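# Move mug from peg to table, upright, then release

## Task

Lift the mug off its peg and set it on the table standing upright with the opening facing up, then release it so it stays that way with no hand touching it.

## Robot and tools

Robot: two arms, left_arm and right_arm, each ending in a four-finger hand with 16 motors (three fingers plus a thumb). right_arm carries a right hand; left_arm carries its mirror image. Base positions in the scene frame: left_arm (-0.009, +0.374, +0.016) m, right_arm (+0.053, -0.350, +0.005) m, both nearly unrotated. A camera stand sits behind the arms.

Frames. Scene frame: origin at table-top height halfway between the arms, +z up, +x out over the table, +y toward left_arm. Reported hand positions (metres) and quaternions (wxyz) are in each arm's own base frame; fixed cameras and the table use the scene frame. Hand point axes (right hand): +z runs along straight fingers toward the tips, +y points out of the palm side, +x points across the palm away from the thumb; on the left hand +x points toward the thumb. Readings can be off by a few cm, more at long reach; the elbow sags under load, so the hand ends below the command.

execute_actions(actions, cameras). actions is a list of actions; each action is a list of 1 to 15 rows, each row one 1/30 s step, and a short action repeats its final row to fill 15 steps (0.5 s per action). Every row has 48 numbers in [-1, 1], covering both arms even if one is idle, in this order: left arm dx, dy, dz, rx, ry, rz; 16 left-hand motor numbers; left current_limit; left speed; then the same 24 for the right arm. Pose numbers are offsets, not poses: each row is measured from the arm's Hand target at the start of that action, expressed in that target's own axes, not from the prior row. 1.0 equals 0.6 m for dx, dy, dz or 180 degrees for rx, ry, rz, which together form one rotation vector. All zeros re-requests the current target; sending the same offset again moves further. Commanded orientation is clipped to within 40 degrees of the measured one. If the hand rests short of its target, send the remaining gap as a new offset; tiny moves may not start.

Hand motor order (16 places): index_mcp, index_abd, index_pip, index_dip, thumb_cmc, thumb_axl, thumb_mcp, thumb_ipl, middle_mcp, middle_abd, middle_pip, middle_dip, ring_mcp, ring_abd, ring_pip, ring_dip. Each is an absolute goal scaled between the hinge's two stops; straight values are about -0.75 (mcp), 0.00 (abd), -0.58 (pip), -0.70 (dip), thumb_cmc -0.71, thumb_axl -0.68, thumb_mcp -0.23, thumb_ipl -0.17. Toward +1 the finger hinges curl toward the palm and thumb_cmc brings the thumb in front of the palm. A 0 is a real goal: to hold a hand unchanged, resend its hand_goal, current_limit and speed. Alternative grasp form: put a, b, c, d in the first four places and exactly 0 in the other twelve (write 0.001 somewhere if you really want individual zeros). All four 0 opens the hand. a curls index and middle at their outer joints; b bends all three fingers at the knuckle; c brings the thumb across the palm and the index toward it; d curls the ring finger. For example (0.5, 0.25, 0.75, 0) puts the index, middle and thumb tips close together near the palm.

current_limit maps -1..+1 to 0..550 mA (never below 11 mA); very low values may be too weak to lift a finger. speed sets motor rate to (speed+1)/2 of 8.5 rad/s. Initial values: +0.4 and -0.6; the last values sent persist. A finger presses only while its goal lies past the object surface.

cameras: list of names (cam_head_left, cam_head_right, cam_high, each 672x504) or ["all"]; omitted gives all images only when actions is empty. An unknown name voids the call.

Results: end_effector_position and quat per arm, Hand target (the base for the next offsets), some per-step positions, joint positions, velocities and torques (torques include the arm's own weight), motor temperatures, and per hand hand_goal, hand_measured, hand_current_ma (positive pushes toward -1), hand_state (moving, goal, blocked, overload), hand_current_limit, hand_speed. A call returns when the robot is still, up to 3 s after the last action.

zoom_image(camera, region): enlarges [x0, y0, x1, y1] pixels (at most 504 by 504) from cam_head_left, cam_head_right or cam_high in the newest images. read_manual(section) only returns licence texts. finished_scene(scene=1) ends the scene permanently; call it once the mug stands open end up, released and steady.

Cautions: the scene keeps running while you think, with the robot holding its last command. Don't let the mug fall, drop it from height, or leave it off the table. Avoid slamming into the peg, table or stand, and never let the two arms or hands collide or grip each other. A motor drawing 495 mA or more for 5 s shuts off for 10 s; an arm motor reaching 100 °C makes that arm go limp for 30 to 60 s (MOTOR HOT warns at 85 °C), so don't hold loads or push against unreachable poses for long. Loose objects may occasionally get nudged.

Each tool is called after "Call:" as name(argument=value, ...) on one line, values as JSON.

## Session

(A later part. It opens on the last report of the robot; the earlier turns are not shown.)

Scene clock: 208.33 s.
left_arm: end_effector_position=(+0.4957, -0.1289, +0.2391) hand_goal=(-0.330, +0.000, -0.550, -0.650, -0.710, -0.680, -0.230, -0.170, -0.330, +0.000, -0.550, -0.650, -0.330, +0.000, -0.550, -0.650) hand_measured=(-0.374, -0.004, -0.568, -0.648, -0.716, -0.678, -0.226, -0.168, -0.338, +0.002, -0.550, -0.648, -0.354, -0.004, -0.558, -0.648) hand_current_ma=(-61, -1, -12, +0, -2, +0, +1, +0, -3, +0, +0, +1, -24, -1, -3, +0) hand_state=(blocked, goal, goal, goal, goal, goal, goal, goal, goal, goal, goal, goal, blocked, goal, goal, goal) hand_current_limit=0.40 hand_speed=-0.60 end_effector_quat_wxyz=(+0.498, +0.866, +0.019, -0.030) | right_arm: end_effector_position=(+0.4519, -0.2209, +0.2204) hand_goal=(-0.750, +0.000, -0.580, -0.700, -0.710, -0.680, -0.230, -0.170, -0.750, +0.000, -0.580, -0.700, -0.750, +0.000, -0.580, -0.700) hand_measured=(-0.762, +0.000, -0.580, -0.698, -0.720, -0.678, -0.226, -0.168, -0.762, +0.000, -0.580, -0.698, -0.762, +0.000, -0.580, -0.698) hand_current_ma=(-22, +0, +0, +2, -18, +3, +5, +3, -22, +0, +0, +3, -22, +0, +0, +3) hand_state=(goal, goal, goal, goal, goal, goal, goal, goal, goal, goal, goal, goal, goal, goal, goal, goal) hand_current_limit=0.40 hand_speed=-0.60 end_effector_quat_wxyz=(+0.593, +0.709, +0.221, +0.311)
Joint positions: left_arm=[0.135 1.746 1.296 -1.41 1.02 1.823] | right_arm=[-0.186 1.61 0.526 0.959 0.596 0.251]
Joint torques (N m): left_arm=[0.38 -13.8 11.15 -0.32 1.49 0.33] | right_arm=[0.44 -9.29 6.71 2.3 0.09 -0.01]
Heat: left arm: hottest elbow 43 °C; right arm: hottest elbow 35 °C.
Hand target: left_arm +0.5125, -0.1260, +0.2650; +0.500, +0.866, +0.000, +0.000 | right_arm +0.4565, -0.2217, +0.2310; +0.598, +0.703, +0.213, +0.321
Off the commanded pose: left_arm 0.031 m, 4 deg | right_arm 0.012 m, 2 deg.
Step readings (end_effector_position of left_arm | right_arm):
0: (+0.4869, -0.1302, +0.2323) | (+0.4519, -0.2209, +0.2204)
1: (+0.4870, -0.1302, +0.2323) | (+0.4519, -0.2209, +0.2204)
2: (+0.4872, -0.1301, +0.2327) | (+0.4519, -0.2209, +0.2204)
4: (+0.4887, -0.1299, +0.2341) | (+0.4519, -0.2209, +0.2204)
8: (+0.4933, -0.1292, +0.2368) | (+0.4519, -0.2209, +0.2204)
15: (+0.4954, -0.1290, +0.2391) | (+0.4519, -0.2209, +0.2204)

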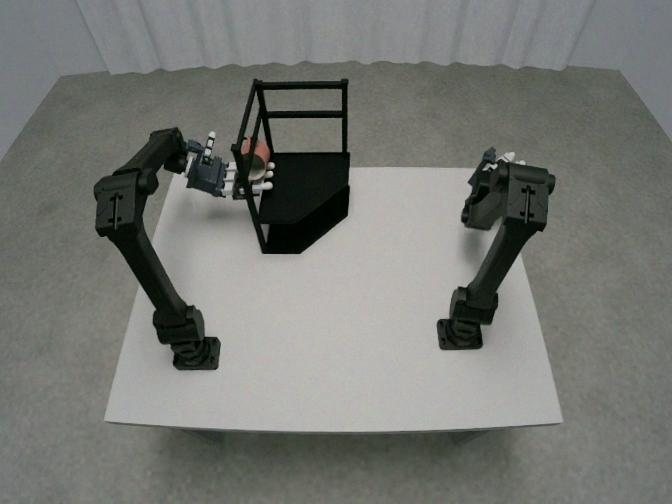

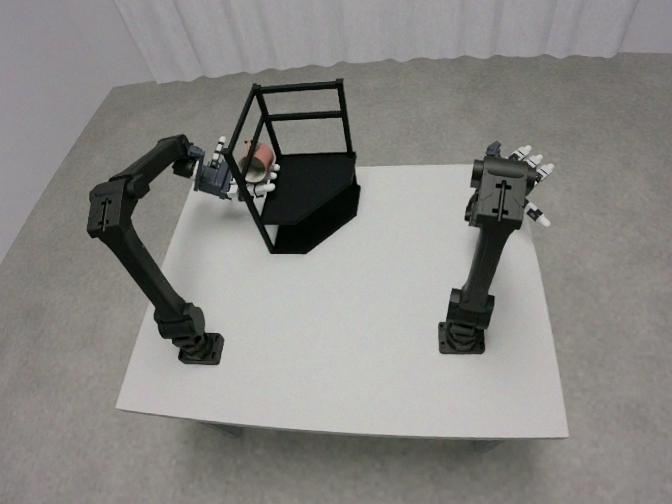

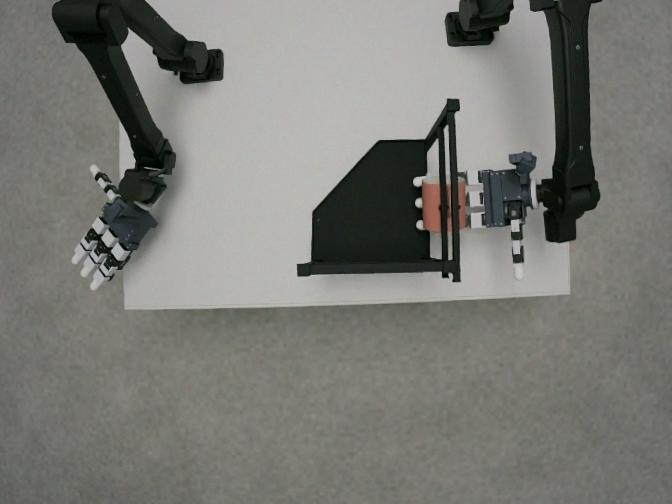

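Call:
execute_actions(actions=[[[-0.0083,-0.0166,-0.0087,0,0,0,-0.31,0.001,-0.52,-0.42,-0.71,-0.68,-0.23,-0.17,-0.31,0,-0.52,-0.42,-0.31,0,-0.52,-0.42,0.4,-0.6,0,0,0,0,0,0,0,0,0,0,0,0,0,0,0,0,0,0,0,0,0,0,0.4,-0.6]]], cameras=["all"])

Call:
zoom_image(camera="cam_high", region=[390, 90, 600, 300])

Call:
zoom_image(camera="cam_head_right", region=[200, 110, 290, 200])

Scene clock: 212.10 s.
left_arm: end_effector_position=(+0.4935, -0.1233, +0.2374) hand_goal=(-0.310, +0.000, -0.520, -0.420, -0.710, -0.680, -0.230, -0.170, -0.310, +0.000, -0.520, -0.420, -0.310, +0.000, -0.520, -0.420) hand_measured=(-0.374, -0.006, -0.556, -0.430, -0.716, -0.678, -0.226, -0.168, -0.330, +0.002, -0.528, -0.424, -0.334, -0.004, -0.528, -0.424) hand_current_ma=(-115, -1, -40, -5, -2, +0, +1, +0, -16, +0, -3, -1, -24, -1, -3, -1) hand_state=(blocked, goal, blocked, goal, goal, goal, goal, goal, goal, goal, goal, goal, blocked, goal, goal, goal) hand_current_limit=0.40 hand_speed=-0.60 end_effector_quat_wxyz=(+0.498, +0.866, +0.015, -0.028) | right_arm: end_effector_position=(+0.4519, -0.2209, +0.2204) hand_goal=(-0.750, +0.000, -0.580, -0.700, -0.710, -0.680, -0.230, -0.170, -0.750, +0.000, -0.580, -0.700, -0.750, +0.000, -0.580, -0.700) hand_measured=(-0.762, +0.000, -0.580, -0.698, -0.720, -0.678, -0.226, -0.168, -0.762, +0.000, -0.580, -0.698, -0.762, +0.000, -0.580, -0.698) hand_current_ma=(-22, +0, +0, +2, -18, +3, +5, +3, -22, +0, +0, +3, -22, +0, +0, +3) hand_state=(goal, goal, goal, goal, goal, goal, goal, goal, goal, goal, goal, goal, goal, goal, goal, goal) hand_current_limit=0.40 hand_speed=-0.60 end_effector_quat_wxyz=(+0.593, +0.709, +0.221, +0.311)
Joint positions: left_arm=[0.147 1.751 1.296 -1.425 1.016 1.856] | right_arm=[-0.186 1.61 0.526 0.959 0.596 0.251]
Joint torques (N m): left_arm=[1.08 -14.27 10.43 -0.27 1.46 0.35] | right_arm=[0.44 -9.23 6.72 2.33 0.07 -0.01]
Heat: left arm: hottest elbow 42 °C; right arm: hottest elbow 35 °C.
Hand target: left_arm +0.5075, -0.1165, +0.2590; +0.500, +0.866, +0.000, +0.000 | right_arm +0.4565, -0.2217, +0.2310; +0.598, +0.703, +0.213, +0.321
Off the commanded pose: left_arm 0.027 m, 4 deg | right_arm 0.012 m, 2 deg.
Step readings (end_effector_position of left_arm | right_arm):
0: (+0.4956, -0.1289, +0.2392) | (+0.4519, -0.2209, +0.2204)
1: (+0.4956, -0.1289, +0.2392) | (+0.4519, -0.2209, +0.2204)
2: (+0.4954, -0.1289, +0.2388) | (+0.4519, -0.2209, +0.2204)
4: (+0.4950, -0.1277, +0.2383) | (+0.4519, -0.2209, +0.2204)
8: (+0.4943, -0.1258, +0.2372) | (+0.4519, -0.2209, +0.2204)
15: (+0.4940, -0.1233, +0.2372) | (+0.4519, -0.2209, +0.2204)

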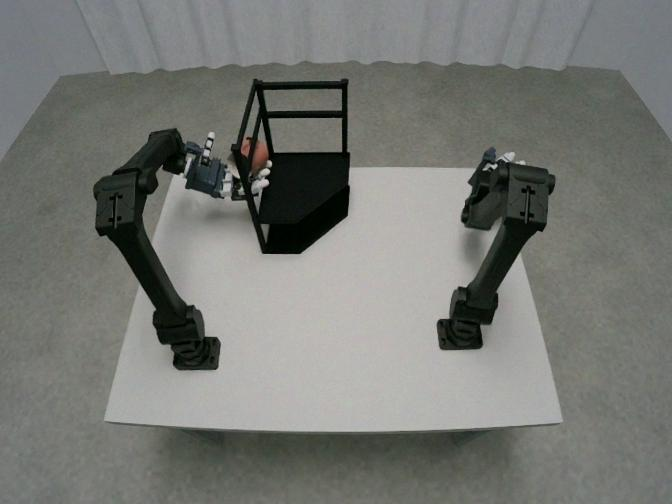

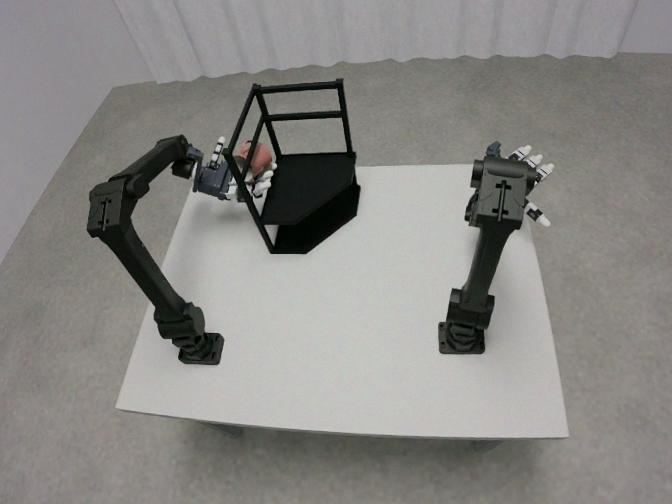

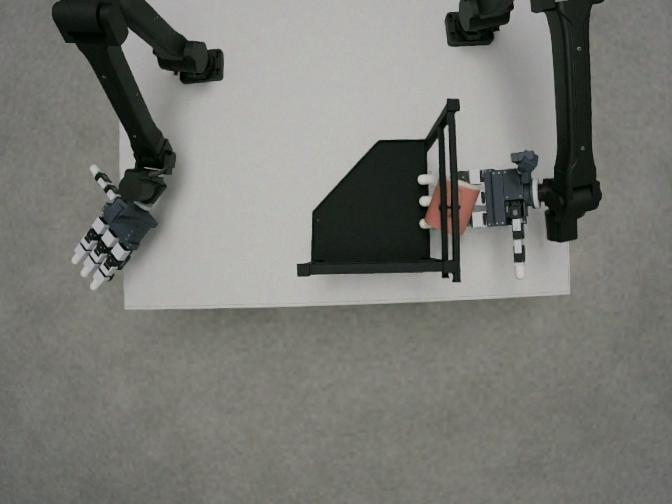

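Scaled by 2.400 from the camera's 672x504 image, which has a finer 960x720 frame.

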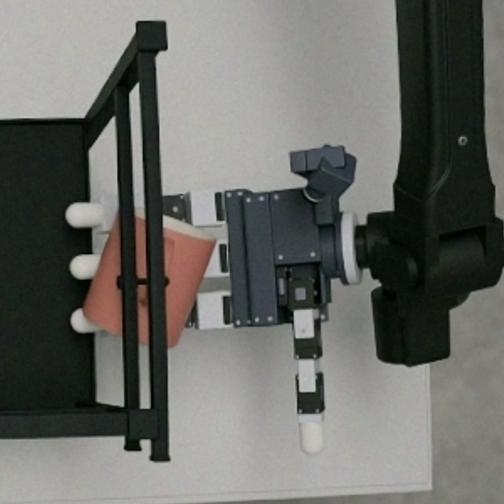

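Scaled by 5.600 from the camera's 672x504 image, which has a finer 960x720 frame.

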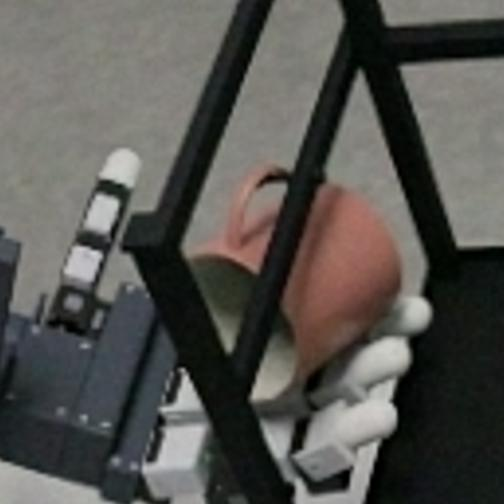

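Call:
execute_actions(actions=[[[0,-0.025,-0.0433,0,0,0,-0.29,0.001,-0.45,-0.28,-0.71,-0.68,-0.23,-0.17,-0.31,0,-0.48,-0.35,-0.31,0,-0.50,-0.38,0.4,-0.6,0,0,0,0,0,0,0,0,0,0,0,0,0,0,0,0,0,0,0,0,0,0,0.4,-0.6]]], cameras=["all"])

Call:
zoom_image(camera="cam_high", region=[390, 90, 600, 300])

Call:
zoom_image(camera="cam_head_right", region=[200, 110, 290, 200])

Call:
zoom_image(camera="cam_head_left", region=[200, 110, 290, 200])

Scene clock: 214.07 s.
left_arm: end_effector_position=(+0.4921, -0.0901, +0.2336) hand_goal=(-0.290, +0.000, -0.450, -0.280, -0.710, -0.680, -0.230, -0.170, -0.310, +0.000, -0.480, -0.350, -0.310, +0.000, -0.500, -0.380) hand_measured=(-0.374, -0.012, -0.500, -0.294, -0.716, -0.678, -0.226, -0.168, -0.328, +0.002, -0.488, -0.354, -0.334, -0.004, -0.508, -0.384) hand_current_ma=(-180, -6, -71, -8, -2, +0, +1, +0, -15, +0, -3, -1, -23, -1, -3, -1) hand_state=(blocked, goal, blocked, goal, goal, goal, goal, goal, goal, goal, goal, goal, blocked, goal, goal, goal) hand_current_limit=0.40 hand_speed=-0.60 end_effector_quat_wxyz=(+0.500, +0.865, +0.023, -0.031) | right_arm: end_effector_position=(+0.4519, -0.2209, +0.2204) hand_goal=(-0.750, +0.000, -0.580, -0.700, -0.710, -0.680, -0.230, -0.170, -0.750, +0.000, -0.580, -0.700, -0.750, +0.000, -0.580, -0.700) hand_measured=(-0.762, +0.000, -0.580, -0.698, -0.720, -0.678, -0.226, -0.168, -0.762, +0.000, -0.580, -0.698, -0.762, +0.000, -0.580, -0.698) hand_current_ma=(-22, +0, +0, +2, -18, +3, +5, +3, -22, +0, +0, +3, -22, +0, +0, +3) hand_state=(goal, goal, goal, goal, goal, goal, goal, goal, goal, goal, goal, goal, goal, goal, goal, goal) hand_current_limit=0.40 hand_speed=-0.60 end_effector_quat_wxyz=(+0.593, +0.709, +0.221, +0.311)
Joint positions: left_arm=[0.216 1.782 1.32 -1.518 0.996 1.959] | right_arm=[-0.186 1.61 0.526 0.959 0.596 0.251]
Joint torques (N m): left_arm=[-0.91 -14.27 10.95 -0.38 1.46 0.38] | right_arm=[0.38 -9.05 6.72 2.32 0.09 -0.02]
Heat: left arm: hottest elbow 42 °C; right arm: hottest elbow 35 °C.
Hand target: left_arm +0.5074, -0.0866, +0.2590; +0.500, +0.866, +0.000, +0.000 | right_arm +0.4565, -0.2217, +0.2310; +0.598, +0.703, +0.213, +0.321
Off the commanded pose: left_arm 0.030 m, 4 deg | right_arm 0.012 m, 2 deg.
Step readings (end_effector_position of left_arm | right_arm):
0: (+0.4934, -0.1233, +0.2374) | (+0.4519, -0.2209, +0.2204)
1: (+0.4932, -0.1234, +0.2371) | (+0.4519, -0.2209, +0.2204)
2: (+0.4925, -0.1227, +0.2367) | (+0.4519, -0.2209, +0.2204)
4: (+0.4905, -0.1185, +0.2355) | (+0.4519, -0.2209, +0.2204)
8: (+0.4915, -0.1014, +0.2328) | (+0.4519, -0.2209, +0.2204)
15: (+0.4934, -0.0898, +0.2336) | (+0.4519, -0.2209, +0.2204)

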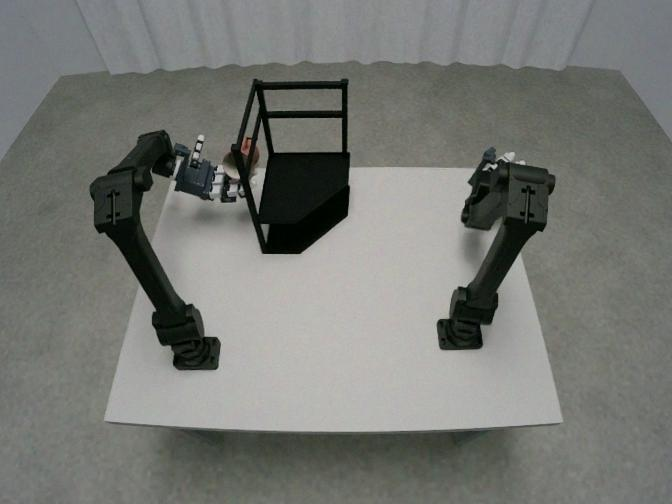

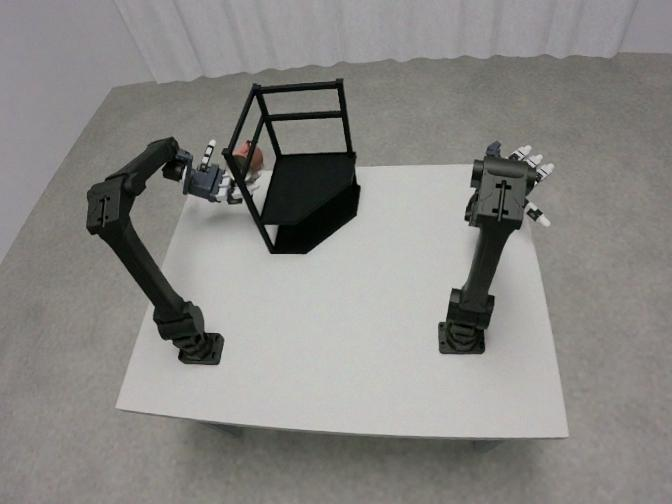

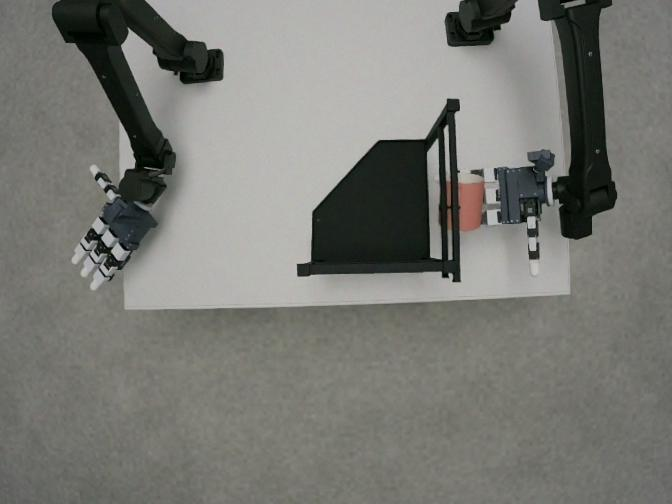

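Scaled by 2.400 from the camera's 672x504 image, which has a finer 960x720 frame.

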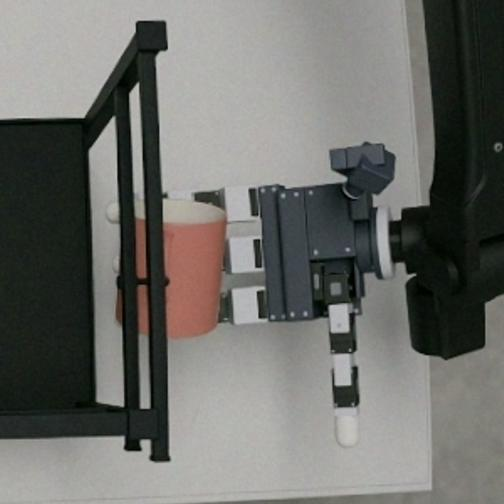

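Scaled by 5.600 from the camera's 672x504 image, which has a finer 960x720 frame.

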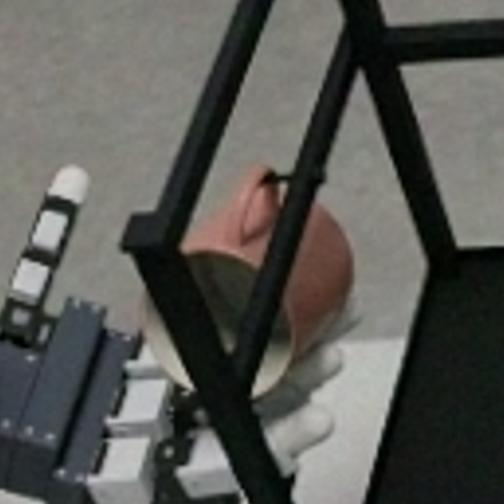

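Scaled by 5.600 from the camera's 672x504 image, which has a finer 960x720 frame.

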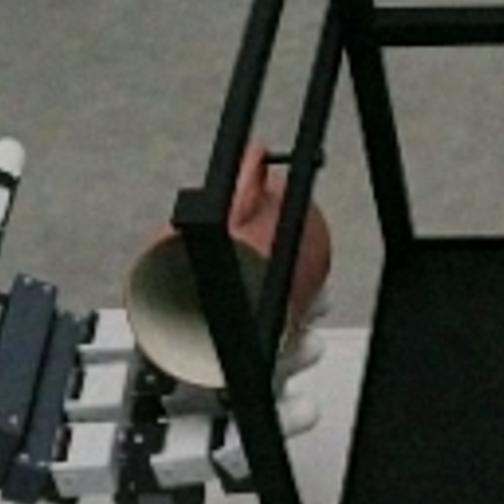

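Call:
execute_actions(actions=[[[0.0083,0.009,-0.0244,0,0,0,-0.24,0.001,-0.40,-0.25,-0.71,-0.68,-0.23,-0.17,-0.29,0,-0.42,-0.30,-0.29,0,-0.45,-0.33,0.6,-0.6,0,0,0,0,0,0,0,0,0,0,0,0,0,0,0,0,0,0,0,0,0,0,0.4,-0.6]]], cameras=["all"])

Call:
zoom_image(camera="cam_high", region=[390, 90, 600, 300])

Call:
zoom_image(camera="cam_head_right", region=[200, 110, 290, 200])

Call:
zoom_image(camera="cam_head_left", region=[200, 110, 290, 200])

Scene clock: 215.93 s.
left_arm: end_effector_position=(+0.4965, -0.0817, +0.2441) hand_goal=(-0.240, +0.000, -0.400, -0.250, -0.710, -0.680, -0.230, -0.170, -0.290, +0.000, -0.420, -0.300, -0.290, +0.000, -0.450, -0.330) hand_measured=(-0.264, -0.002, -0.406, -0.252, -0.716, -0.678, -0.226, -0.168, -0.306, +0.002, -0.426, -0.304, -0.316, -0.002, -0.456, -0.332) hand_current_ma=(-22, +0, -3, -1, -3, +0, +1, +0, -11, +0, -3, -1, -25, +0, -2, -1) hand_state=(blocked, goal, goal, goal, goal, goal, goal, goal, goal, goal, goal, goal, blocked, goal, goal, goal) hand_current_limit=0.60 hand_speed=-0.60 end_effector_quat_wxyz=(+0.501, +0.865, +0.018, -0.032) | right_arm: end_effector_position=(+0.4519, -0.2209, +0.2204) hand_goal=(-0.750, +0.000, -0.580, -0.700, -0.710, -0.680, -0.230, -0.170, -0.750, +0.000, -0.580, -0.700, -0.750, +0.000, -0.580, -0.700) hand_measured=(-0.762, +0.000, -0.580, -0.698, -0.720, -0.678, -0.226, -0.168, -0.762, +0.000, -0.580, -0.698, -0.762, +0.000, -0.580, -0.698) hand_current_ma=(-22, +0, +0, +2, -18, +3, +5, +3, -22, +0, +0, +3, -22, +0, +0, +3) hand_state=(goal, goal, goal, goal, goal, goal, goal, goal, goal, goal, goal, goal, goal, goal, goal, goal) hand_current_limit=0.40 hand_speed=-0.60 end_effector_quat_wxyz=(+0.593, +0.709, +0.221, +0.311)
Joint positions: left_arm=[0.231 1.795 1.364 -1.582 0.99 2.001] | right_arm=[-0.186 1.61 0.526 0.959 0.596 0.251]
Joint torques (N m): left_arm=[-0.26 -15.15 11.29 -0.68 1.47 0.26] | right_arm=[0.44 -9.58 6.76 2.33 0.07 -0.01]
Heat: left arm: hottest elbow 43 °C; right arm: hottest elbow 35 °C.
Hand target: left_arm +0.5124, -0.0766, +0.2709; +0.500, +0.866, +0.000, +0.000 | right_arm +0.4565, -0.2217, +0.2310; +0.598, +0.703, +0.213, +0.321
Off the commanded pose: left_arm 0.032 m, 4 deg | right_arm 0.012 m, 2 deg.
Step readings (end_effector_position of left_arm | right_arm):
0: (+0.4921, -0.0902, +0.2336) | (+0.4519, -0.2209, +0.2204)
1: (+0.4921, -0.0901, +0.2337) | (+0.4519, -0.2209, +0.2204)
2: (+0.4919, -0.0901, +0.2335) | (+0.4519, -0.2209, +0.2204)
4: (+0.4926, -0.0897, +0.2357) | (+0.4519, -0.2209, +0.2204)
8: (+0.4943, -0.0882, +0.2417) | (+0.4519, -0.2209, +0.2204)
15: (+0.4962, -0.0821, +0.2453) | (+0.4519, -0.2209, +0.2204)

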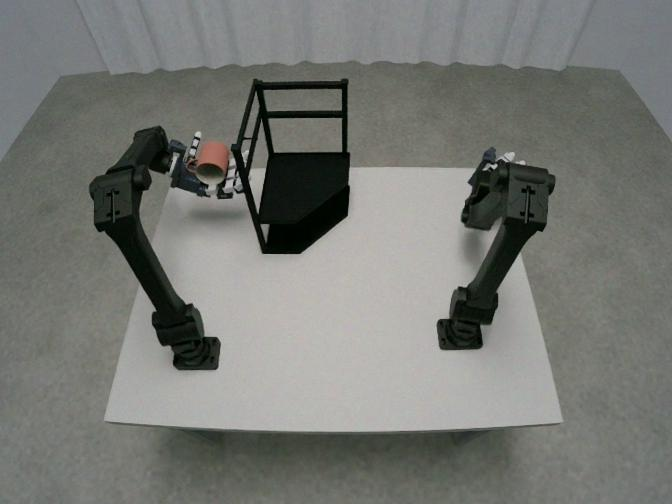

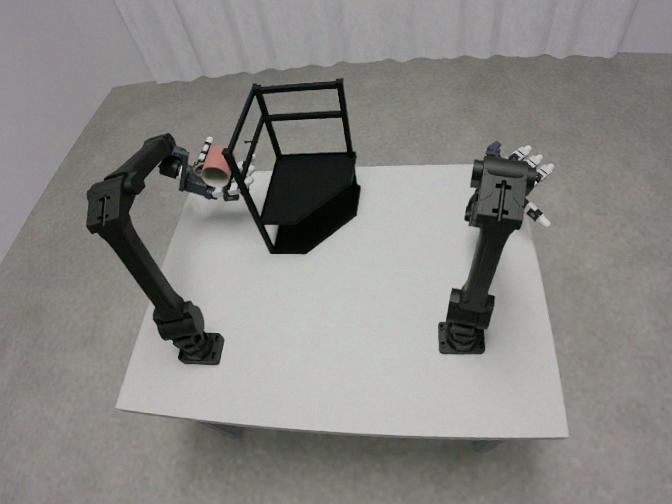

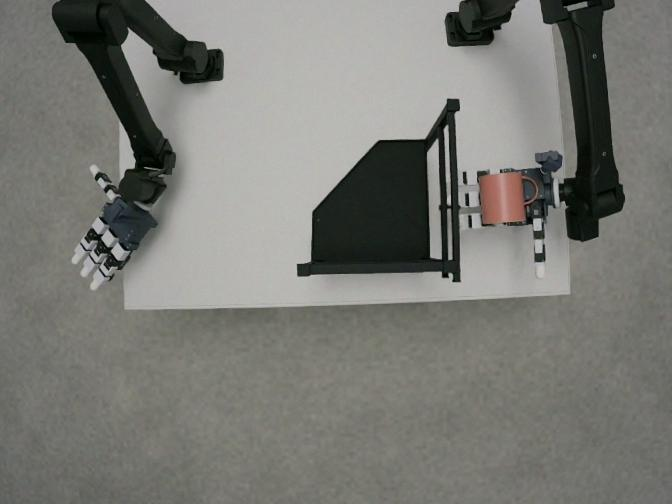

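Scaled by 2.400 from the camera's 672x504 image, which has a finer 960x720 frame.

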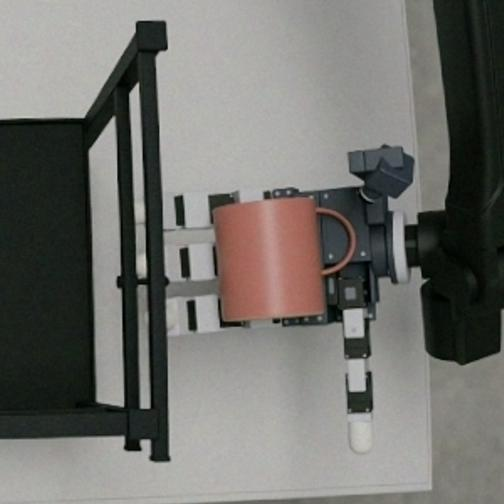

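Scaled by 5.600 from the camera's 672x504 image, which has a finer 960x720 frame.

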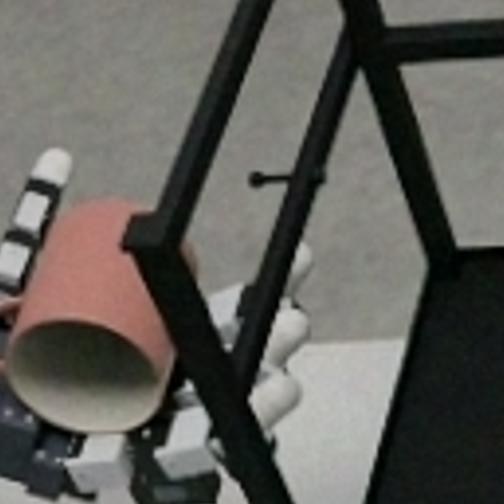

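Scaled by 5.600 from the camera's 672x504 image, which has a finer 960x720 frame.

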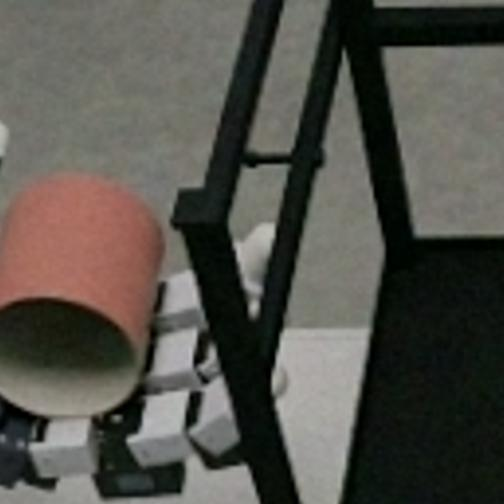

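Call:
execute_actions(actions=[[[0,0,0,0,0,0,-0.26,0.001,-0.2,-0.2,-0.71,-0.68,-0.23,-0.17,-0.29,0,-0.2,-0.2,-0.29,0,-0.2,-0.2,0.4,-0.75,0,0,0,0,0,0,0,0,0,0,0,0,0,0,0,0,0,0,0,0,0,0,0.4,-0.6]],[[0,0,0,0,0,0,-0.26,0.001,0.05,-0.08,-0.71,-0.68,-0.23,-0.17,-0.29,0,0.05,-0.08,-0.29,0,0.05,-0.08,0.4,-0.75,0,0,0,0,0,0,0,0,0,0,0,0,0,0,0,0,0,0,0,0,0,0,0.4,-0.6]]], cameras=["all"])

Call:
zoom_image(camera="cam_high", region=[390, 90, 600, 300])

Call:
zoom_image(camera="cam_head_right", region=[180, 110, 280, 210])

Scene clock: 219.13 s.
left_arm: end_effector_position=(+0.4965, -0.0817, +0.2441) hand_goal=(-0.260, +0.000, +0.050, -0.080, -0.710, -0.680, -0.230, -0.170, -0.290, +0.000, +0.050, -0.080, -0.290, +0.000, +0.050, -0.080) hand_measured=(-0.274, -0.002, +0.044, -0.082, -0.716, -0.678, -0.226, -0.168, -0.306, +0.002, +0.044, -0.084, -0.316, -0.002, +0.044, -0.082) hand_current_ma=(-9, +0, -2, +0, -3, +0, +1, +0, -11, +0, -2, -1, -25, +0, -2, -1) hand_state=(goal, goal, goal, goal, goal, goal, goal, goal, goal, goal, goal, goal, blocked, goal, goal, goal) hand_current_limit=0.40 hand_speed=-0.75 end_effector_quat_wxyz=(+0.501, +0.865, +0.018, -0.032) | right_arm: end_effector_position=(+0.4519, -0.2209, +0.2204) hand_goal=(-0.750, +0.000, -0.580, -0.700, -0.710, -0.680, -0.230, -0.170, -0.750, +0.000, -0.580, -0.700, -0.750, +0.000, -0.580, -0.700) hand_measured=(-0.762, +0.000, -0.580, -0.698, -0.720, -0.678, -0.226, -0.168, -0.762, +0.000, -0.580, -0.698, -0.762, +0.000, -0.580, -0.698) hand_current_ma=(-22, +0, +0, +2, -18, +3, +5, +3, -22, +0, +0, +3, -22, +0, +0, +3) hand_state=(goal, goal, goal, goal, goal, goal, goal, goal, goal, goal, goal, goal, goal, goal, goal, goal) hand_current_limit=0.40 hand_speed=-0.60 end_effector_quat_wxyz=(+0.593, +0.709, +0.221, +0.311)
Joint positions: left_arm=[0.231 1.795 1.364 -1.582 0.99 2.001] | right_arm=[-0.186 1.61 0.526 0.959 0.596 0.251]
Joint torques (N m): left_arm=[0.03 -14.8 11.22 -0.68 1.47 0.32] | right_arm=[0.44 -9.29 6.76 2.32 0.08 -0.02]
Heat: left arm: hottest elbow 43 °C; right arm: hottest elbow 35 °C.
Hand target: left_arm +0.5124, -0.0766, +0.2709; +0.500, +0.866, +0.000, +0.000 | right_arm +0.4565, -0.2217, +0.2310; +0.598, +0.703, +0.213, +0.321
Off the commanded pose: left_arm 0.032 m, 4 deg | right_arm 0.012 m, 2 deg.
Step readings (end_effector_position of left_arm | right_arm):
0: (+0.4965, -0.0817, +0.2441) | (+0.4519, -0.2209, +0.2204)
1: (+0.4965, -0.0817, +0.2441) | (+0.4519, -0.2209, +0.2204)
2: (+0.4965, -0.0817, +0.2441) | (+0.4519, -0.2209, +0.2204)
4: (+0.4965, -0.0817, +0.2441) | (+0.4519, -0.2209, +0.2204)
8: (+0.4965, -0.0817, +0.2441) | (+0.4519, -0.2209, +0.2204)
15: (+0.4965, -0.0817, +0.2441) | (+0.4519, -0.2209, +0.2204)
16: (+0.4965, -0.0817, +0.2441) | (+0.4519, -0.2209, +0.2204)
17: (+0.4965, -0.0817, +0.2441) | (+0.4519, -0.2209, +0.2204)
19: (+0.4965, -0.0817, +0.2441) | (+0.4519, -0.2209, +0.2204)
23: (+0.4965, -0.0817, +0.2441) | (+0.4519, -0.2209, +0.2204)
30: (+0.4965, -0.0817, +0.2441) | (+0.4519, -0.2209, +0.2204)

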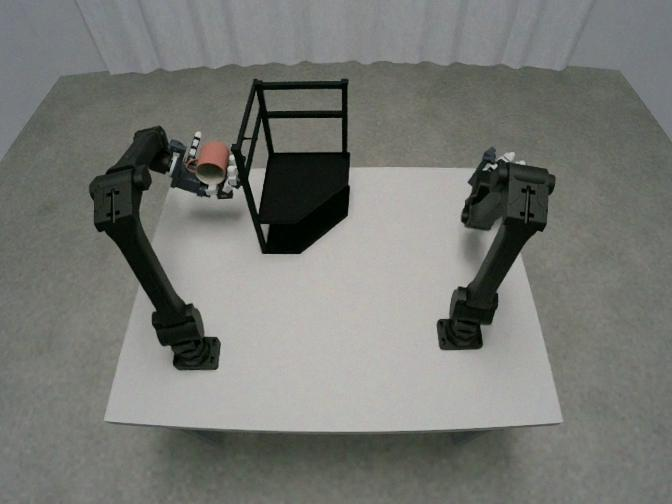

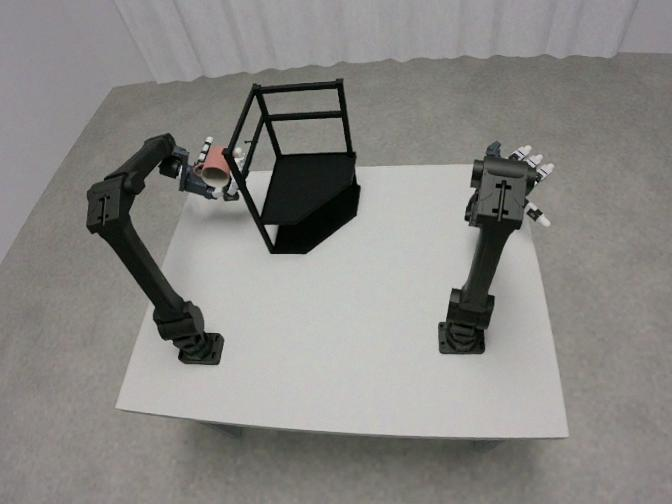

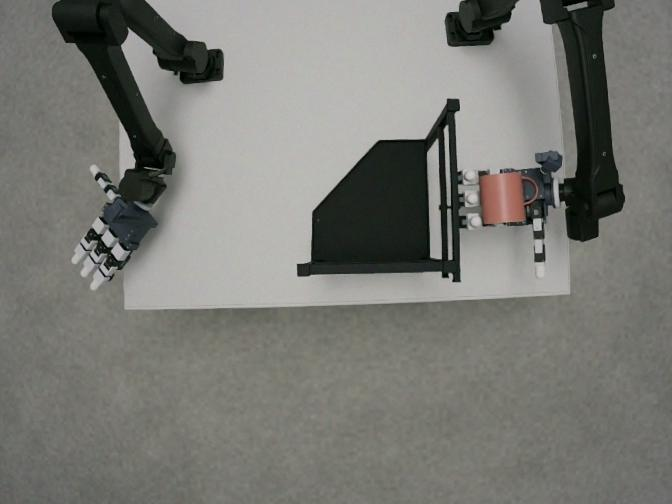

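Scaled by 2.400 from the camera's 672x504 image, which has a finer 960x720 frame.

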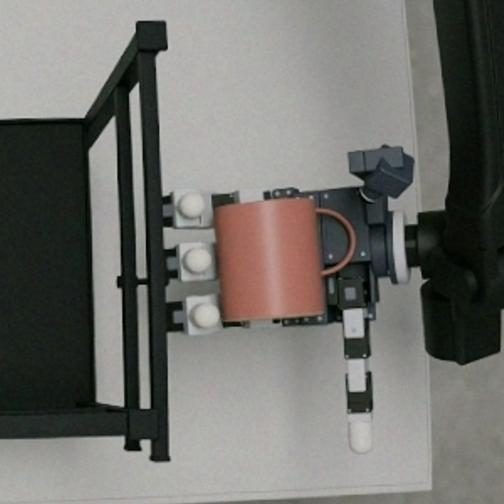

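Scaled by 5.040 from the camera's 672x504 image, which has a finer 960x720 frame.

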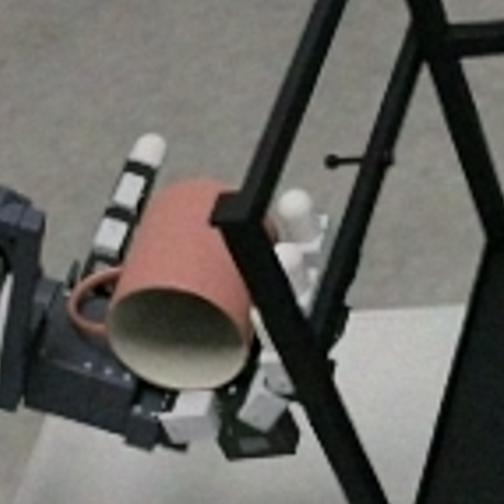

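Call:
execute_actions(actions=[[[0,0,0,0,0,0,-0.26,0.001,0.12,0.0,0.3,-0.68,-0.23,-0.17,-0.29,0,0.12,0.0,-0.29,0,0.12,0.0,0.4,-0.65,0,0,0,0,0,0,0,0,0,0,0,0,0,0,0,0,0,0,0,0,0,0,0.4,-0.6]],[[0,0,0,0,0,0,-0.26,0.001,0.2,0.08,0.57,-0.68,-0.15,0.0,-0.29,0,0.2,0.08,-0.29,0,0.2,0.08,0.4,-0.65,0,0,0,0,0,0,0,0,0,0,0,0,0,0,0,0,0,0,0,0,0,0,0.4,-0.6]]], cameras=["all"])

Call:
zoom_image(camera="cam_high", region=[390, 90, 600, 300])

Call:
zoom_image(camera="cam_head_right", region=[180, 110, 280, 210])

Scene clock: 221.83 s.
left_arm: end_effector_position=(+0.4964, -0.0817, +0.2440) hand_goal=(-0.260, +0.000, +0.200, +0.080, +0.570, -0.680, -0.150, +0.000, -0.290, +0.000, +0.200, +0.080, -0.290, +0.000, +0.200, +0.080) hand_measured=(-0.282, -0.002, +0.134, +0.028, +0.566, -0.678, -0.150, -0.002, -0.310, +0.002, +0.150, +0.036, -0.320, +0.000, +0.160, +0.048) hand_current_ma=(-21, +0, -110, -74, -1, +0, +0, +0, -17, +0, -68, -56, -33, +0, -47, -33) hand_state=(blocked, goal, blocked, blocked, goal, goal, goal, goal, blocked, goal, blocked, blocked, blocked, goal, blocked, blocked) hand_current_limit=0.40 hand_speed=-0.65 end_effector_quat_wxyz=(+0.501, +0.865, +0.018, -0.032) | right_arm: end_effector_position=(+0.4519, -0.2209, +0.2204) hand_goal=(-0.750, +0.000, -0.580, -0.700, -0.710, -0.680, -0.230, -0.170, -0.750, +0.000, -0.580, -0.700, -0.750, +0.000, -0.580, -0.700) hand_measured=(-0.762, +0.000, -0.580, -0.698, -0.720, -0.678, -0.226, -0.168, -0.762, +0.000, -0.580, -0.698, -0.762, +0.000, -0.580, -0.698) hand_current_ma=(-22, +0, +0, +2, -18, +3, +5, +3, -22, +0, +0, +3, -22, +0, +0, +3) hand_state=(goal, goal, goal, goal, goal, goal, goal, goal, goal, goal, goal, goal, goal, goal, goal, goal) hand_current_limit=0.40 hand_speed=-0.60 end_effector_quat_wxyz=(+0.593, +0.709, +0.221, +0.311)
Joint positions: left_arm=[0.231 1.795 1.364 -1.582 0.99 2.002] | right_arm=[-0.186 1.61 0.526 0.959 0.596 0.251]
Joint torques (N m): left_arm=[-0.03 -14.92 11.36 -0.66 1.48 0.25] | right_arm=[0.44 -9.11 6.74 2.26 0.09 -0.01]
Heat: left arm: hottest elbow 43 °C; right arm: hottest elbow 35 °C.
Hand target: left_arm +0.5124, -0.0766, +0.2709; +0.500, +0.866, +0.000, +0.000 | right_arm +0.4565, -0.2217, +0.2310; +0.598, +0.703, +0.213, +0.321
Off the commanded pose: left_arm 0.032 m, 4 deg | right_arm 0.012 m, 2 deg.
Step readings (end_effector_position of left_arm | right_arm):
0: (+0.4965, -0.0817, +0.2441) | (+0.4519, -0.2209, +0.2204)
1: (+0.4965, -0.0817, +0.2441) | (+0.4519, -0.2209, +0.2204)
2: (+0.4965, -0.0817, +0.2441) | (+0.4519, -0.2209, +0.2204)
4: (+0.4965, -0.0817, +0.2441) | (+0.4519, -0.2209, +0.2204)
8: (+0.4964, -0.0817, +0.2441) | (+0.4519, -0.2209, +0.2204)
15: (+0.4964, -0.0817, +0.2441) | (+0.4519, -0.2209, +0.2204)
16: (+0.4964, -0.0817, +0.2441) | (+0.4519, -0.2209, +0.2204)
17: (+0.4964, -0.0817, +0.2441) | (+0.4519, -0.2209, +0.2204)
19: (+0.4964, -0.0817, +0.2442) | (+0.4519, -0.2209, +0.2204)
23: (+0.4964, -0.0817, +0.2440) | (+0.4519, -0.2209, +0.2204)
30: (+0.4964, -0.0817, +0.2440) | (+0.4519, -0.2209, +0.2204)

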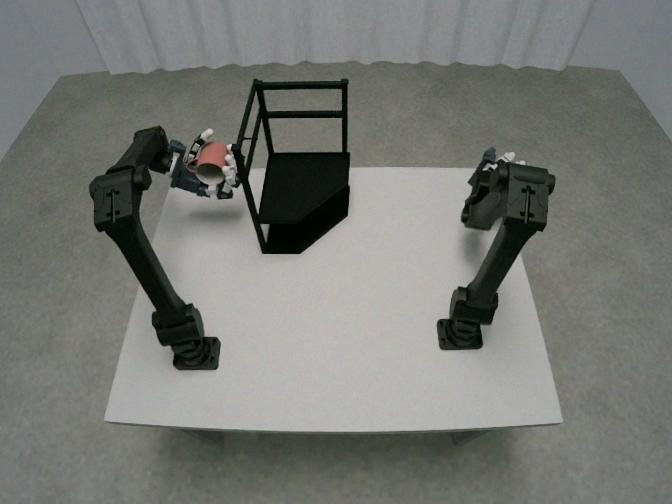

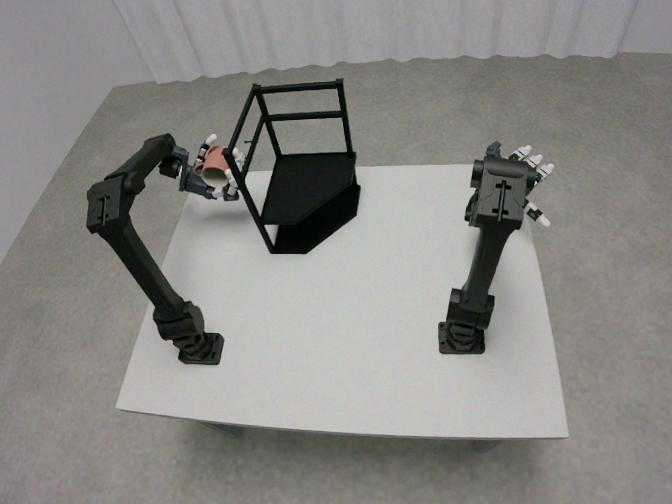

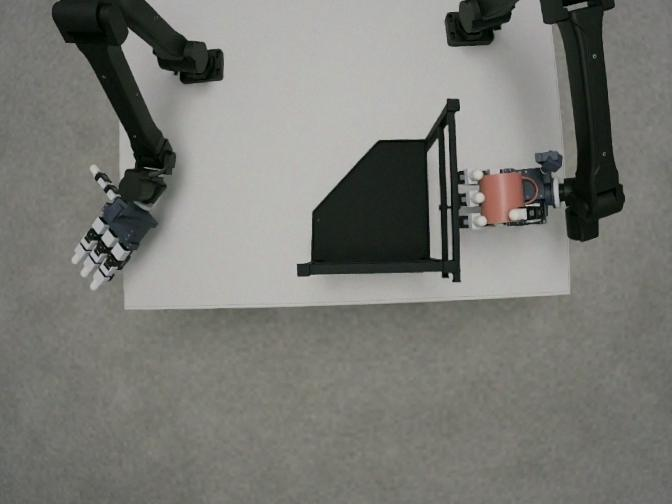

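Scaled by 2.400 from the camera's 672x504 image, which has a finer 960x720 frame.

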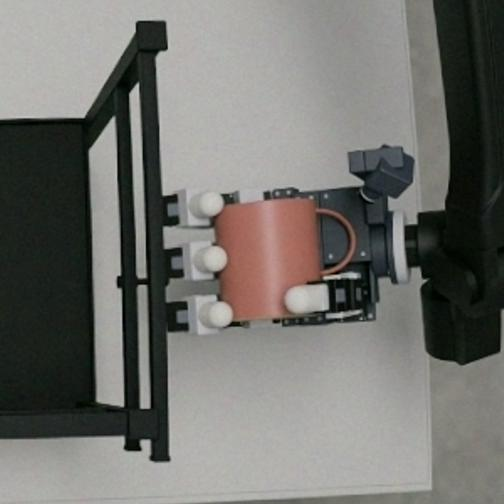

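Scaled by 5.040 from the camera's 672x504 image, which has a finer 960x720 frame.

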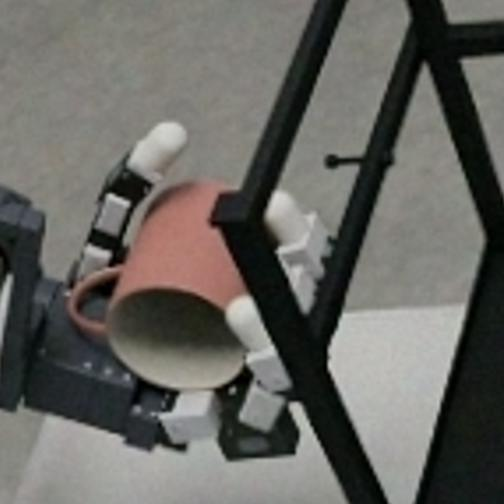

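Call:
execute_actions(actions=[[[0,0,0,0,0,0,-0.26,0.001,0.22,0.1,0.57,-0.68,-0.08,0.25,-0.29,0,0.22,0.1,-0.29,0,0.22,0.1,0.4,-0.75,0,0,0,0,0,0,0,0,0,0,0,0,0,0,0,0,0,0,0,0,0,0,0.4,-0.6]],[[0,0,0,0,0,0,-0.26,0.001,0.26,0.14,0.57,-0.68,0.0,0.4,-0.29,0,0.26,0.14,-0.29,0,0.26,0.14,0.4,-0.75,0,0,0,0,0,0,0,0,0,0,0,0,0,0,0,0,0,0,0,0,0,0,0.4,-0.6]]], cameras=["all"])

Call:
zoom_image(camera="cam_high", region=[390, 90, 600, 300])

Call:
zoom_image(camera="cam_head_right", region=[180, 110, 280, 210])

Scene clock: 223.60 s.
left_arm: end_effector_position=(+0.4964, -0.0817, +0.2440) hand_goal=(-0.260, +0.000, +0.260, +0.140, +0.570, -0.680, +0.000, +0.400, -0.290, +0.000, +0.260, +0.140, -0.290, +0.000, +0.260, +0.140) hand_measured=(-0.298, -0.002, +0.140, +0.048, +0.570, -0.682, -0.086, +0.282, -0.318, +0.002, +0.152, +0.048, -0.328, +0.004, +0.160, +0.066) hand_current_ma=(-47, +0, -299, -196, +0, -1, -264, -385, -28, +0, -250, -190, -47, +1, -216, -137) hand_state=(blocked, goal, blocked, blocked, goal, goal, blocked, blocked, blocked, goal, blocked, blocked, blocked, goal, blocked, blocked) hand_current_limit=0.40 hand_speed=-0.75 end_effector_quat_wxyz=(+0.501, +0.865, +0.018, -0.032) | right_arm: end_effector_position=(+0.4519, -0.2209, +0.2204) hand_goal=(-0.750, +0.000, -0.580, -0.700, -0.710, -0.680, -0.230, -0.170, -0.750, +0.000, -0.580, -0.700, -0.750, +0.000, -0.580, -0.700) hand_measured=(-0.762, +0.000, -0.580, -0.698, -0.720, -0.678, -0.226, -0.168, -0.762, +0.000, -0.580, -0.698, -0.762, +0.000, -0.580, -0.698) hand_current_ma=(-22, +0, +0, +2, -18, +3, +5, +3, -22, +0, +0, +3, -22, +0, +0, +3) hand_state=(goal, goal, goal, goal, goal, goal, goal, goal, goal, goal, goal, goal, goal, goal, goal, goal) hand_current_limit=0.40 hand_speed=-0.60 end_effector_quat_wxyz=(+0.593, +0.709, +0.221, +0.311)
Joint positions: left_arm=[0.231 1.795 1.364 -1.582 0.99 2.002] | right_arm=[-0.186 1.61 0.526 0.959 0.596 0.251]
Joint torques (N m): left_arm=[1.03 -14.97 11.34 -0.61 1.39 0.21] | right_arm=[0.32 -9.11 6.78 2.29 0.07 -0.02]
Heat: left arm: hottest elbow 43 °C; right arm: hottest elbow 35 °C.
Hand target: left_arm +0.5124, -0.0766, +0.2709; +0.500, +0.866, +0.000, +0.000 | right_arm +0.4565, -0.2217, +0.2310; +0.598, +0.703, +0.213, +0.321
Off the commanded pose: left_arm 0.032 m, 4 deg | right_arm 0.012 m, 2 deg.
Step readings (end_effector_position of left_arm | right_arm):
0: (+0.4964, -0.0817, +0.2440) | (+0.4519, -0.2209, +0.2204)
1: (+0.4964, -0.0817, +0.2440) | (+0.4519, -0.2209, +0.2204)
2: (+0.4964, -0.0817, +0.2440) | (+0.4519, -0.2209, +0.2204)
4: (+0.4964, -0.0817, +0.2440) | (+0.4519, -0.2209, +0.2204)
8: (+0.4964, -0.0817, +0.2440) | (+0.4519, -0.2209, +0.2204)
15: (+0.4964, -0.0817, +0.2440) | (+0.4519, -0.2209, +0.2204)
16: (+0.4964, -0.0817, +0.2440) | (+0.4519, -0.2209, +0.2204)
17: (+0.4964, -0.0817, +0.2440) | (+0.4519, -0.2209, +0.2204)
19: (+0.4964, -0.0817, +0.2440) | (+0.4519, -0.2209, +0.2204)
23: (+0.4964, -0.0817, +0.2440) | (+0.4519, -0.2209, +0.2204)
30: (+0.4964, -0.0817, +0.2440) | (+0.4519, -0.2209, +0.2204)

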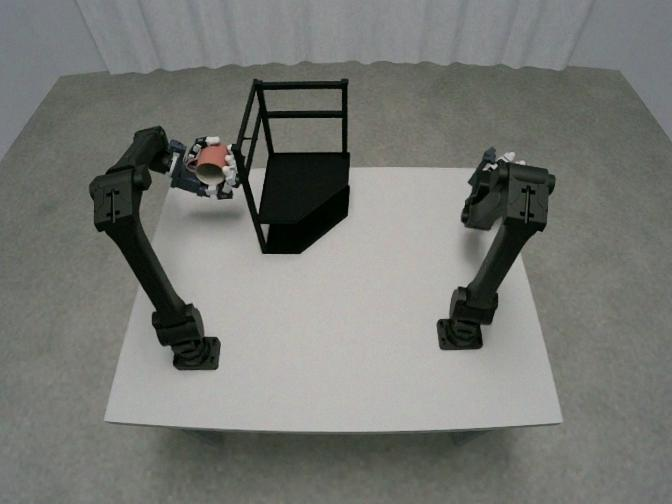

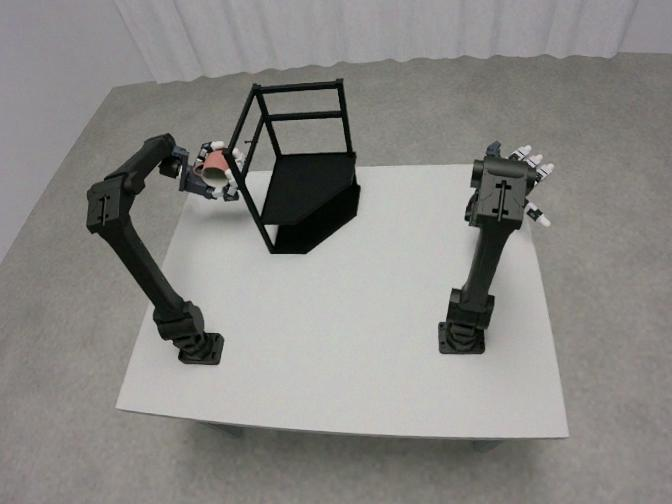

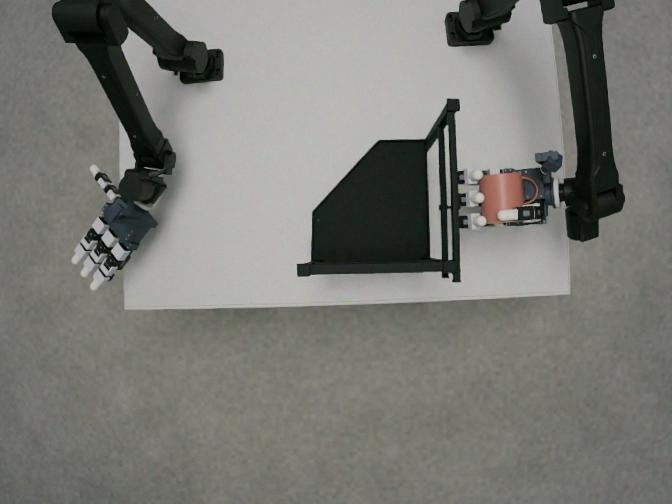

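Scaled by 2.400 from the camera's 672x504 image, which has a finer 960x720 frame.

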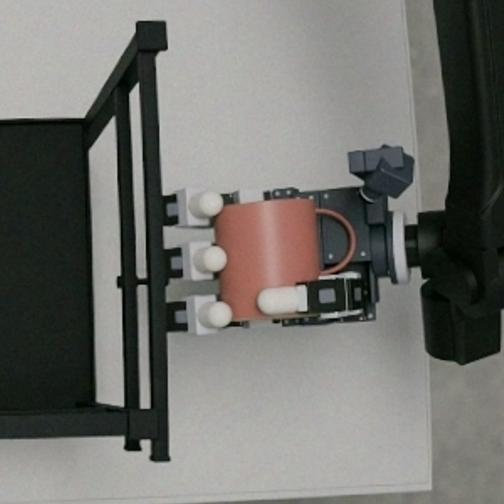

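Scaled by 5.040 from the camera's 672x504 image, which has a finer 960x720 frame.

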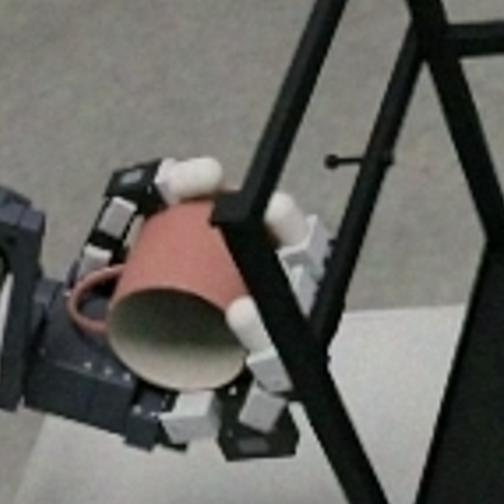

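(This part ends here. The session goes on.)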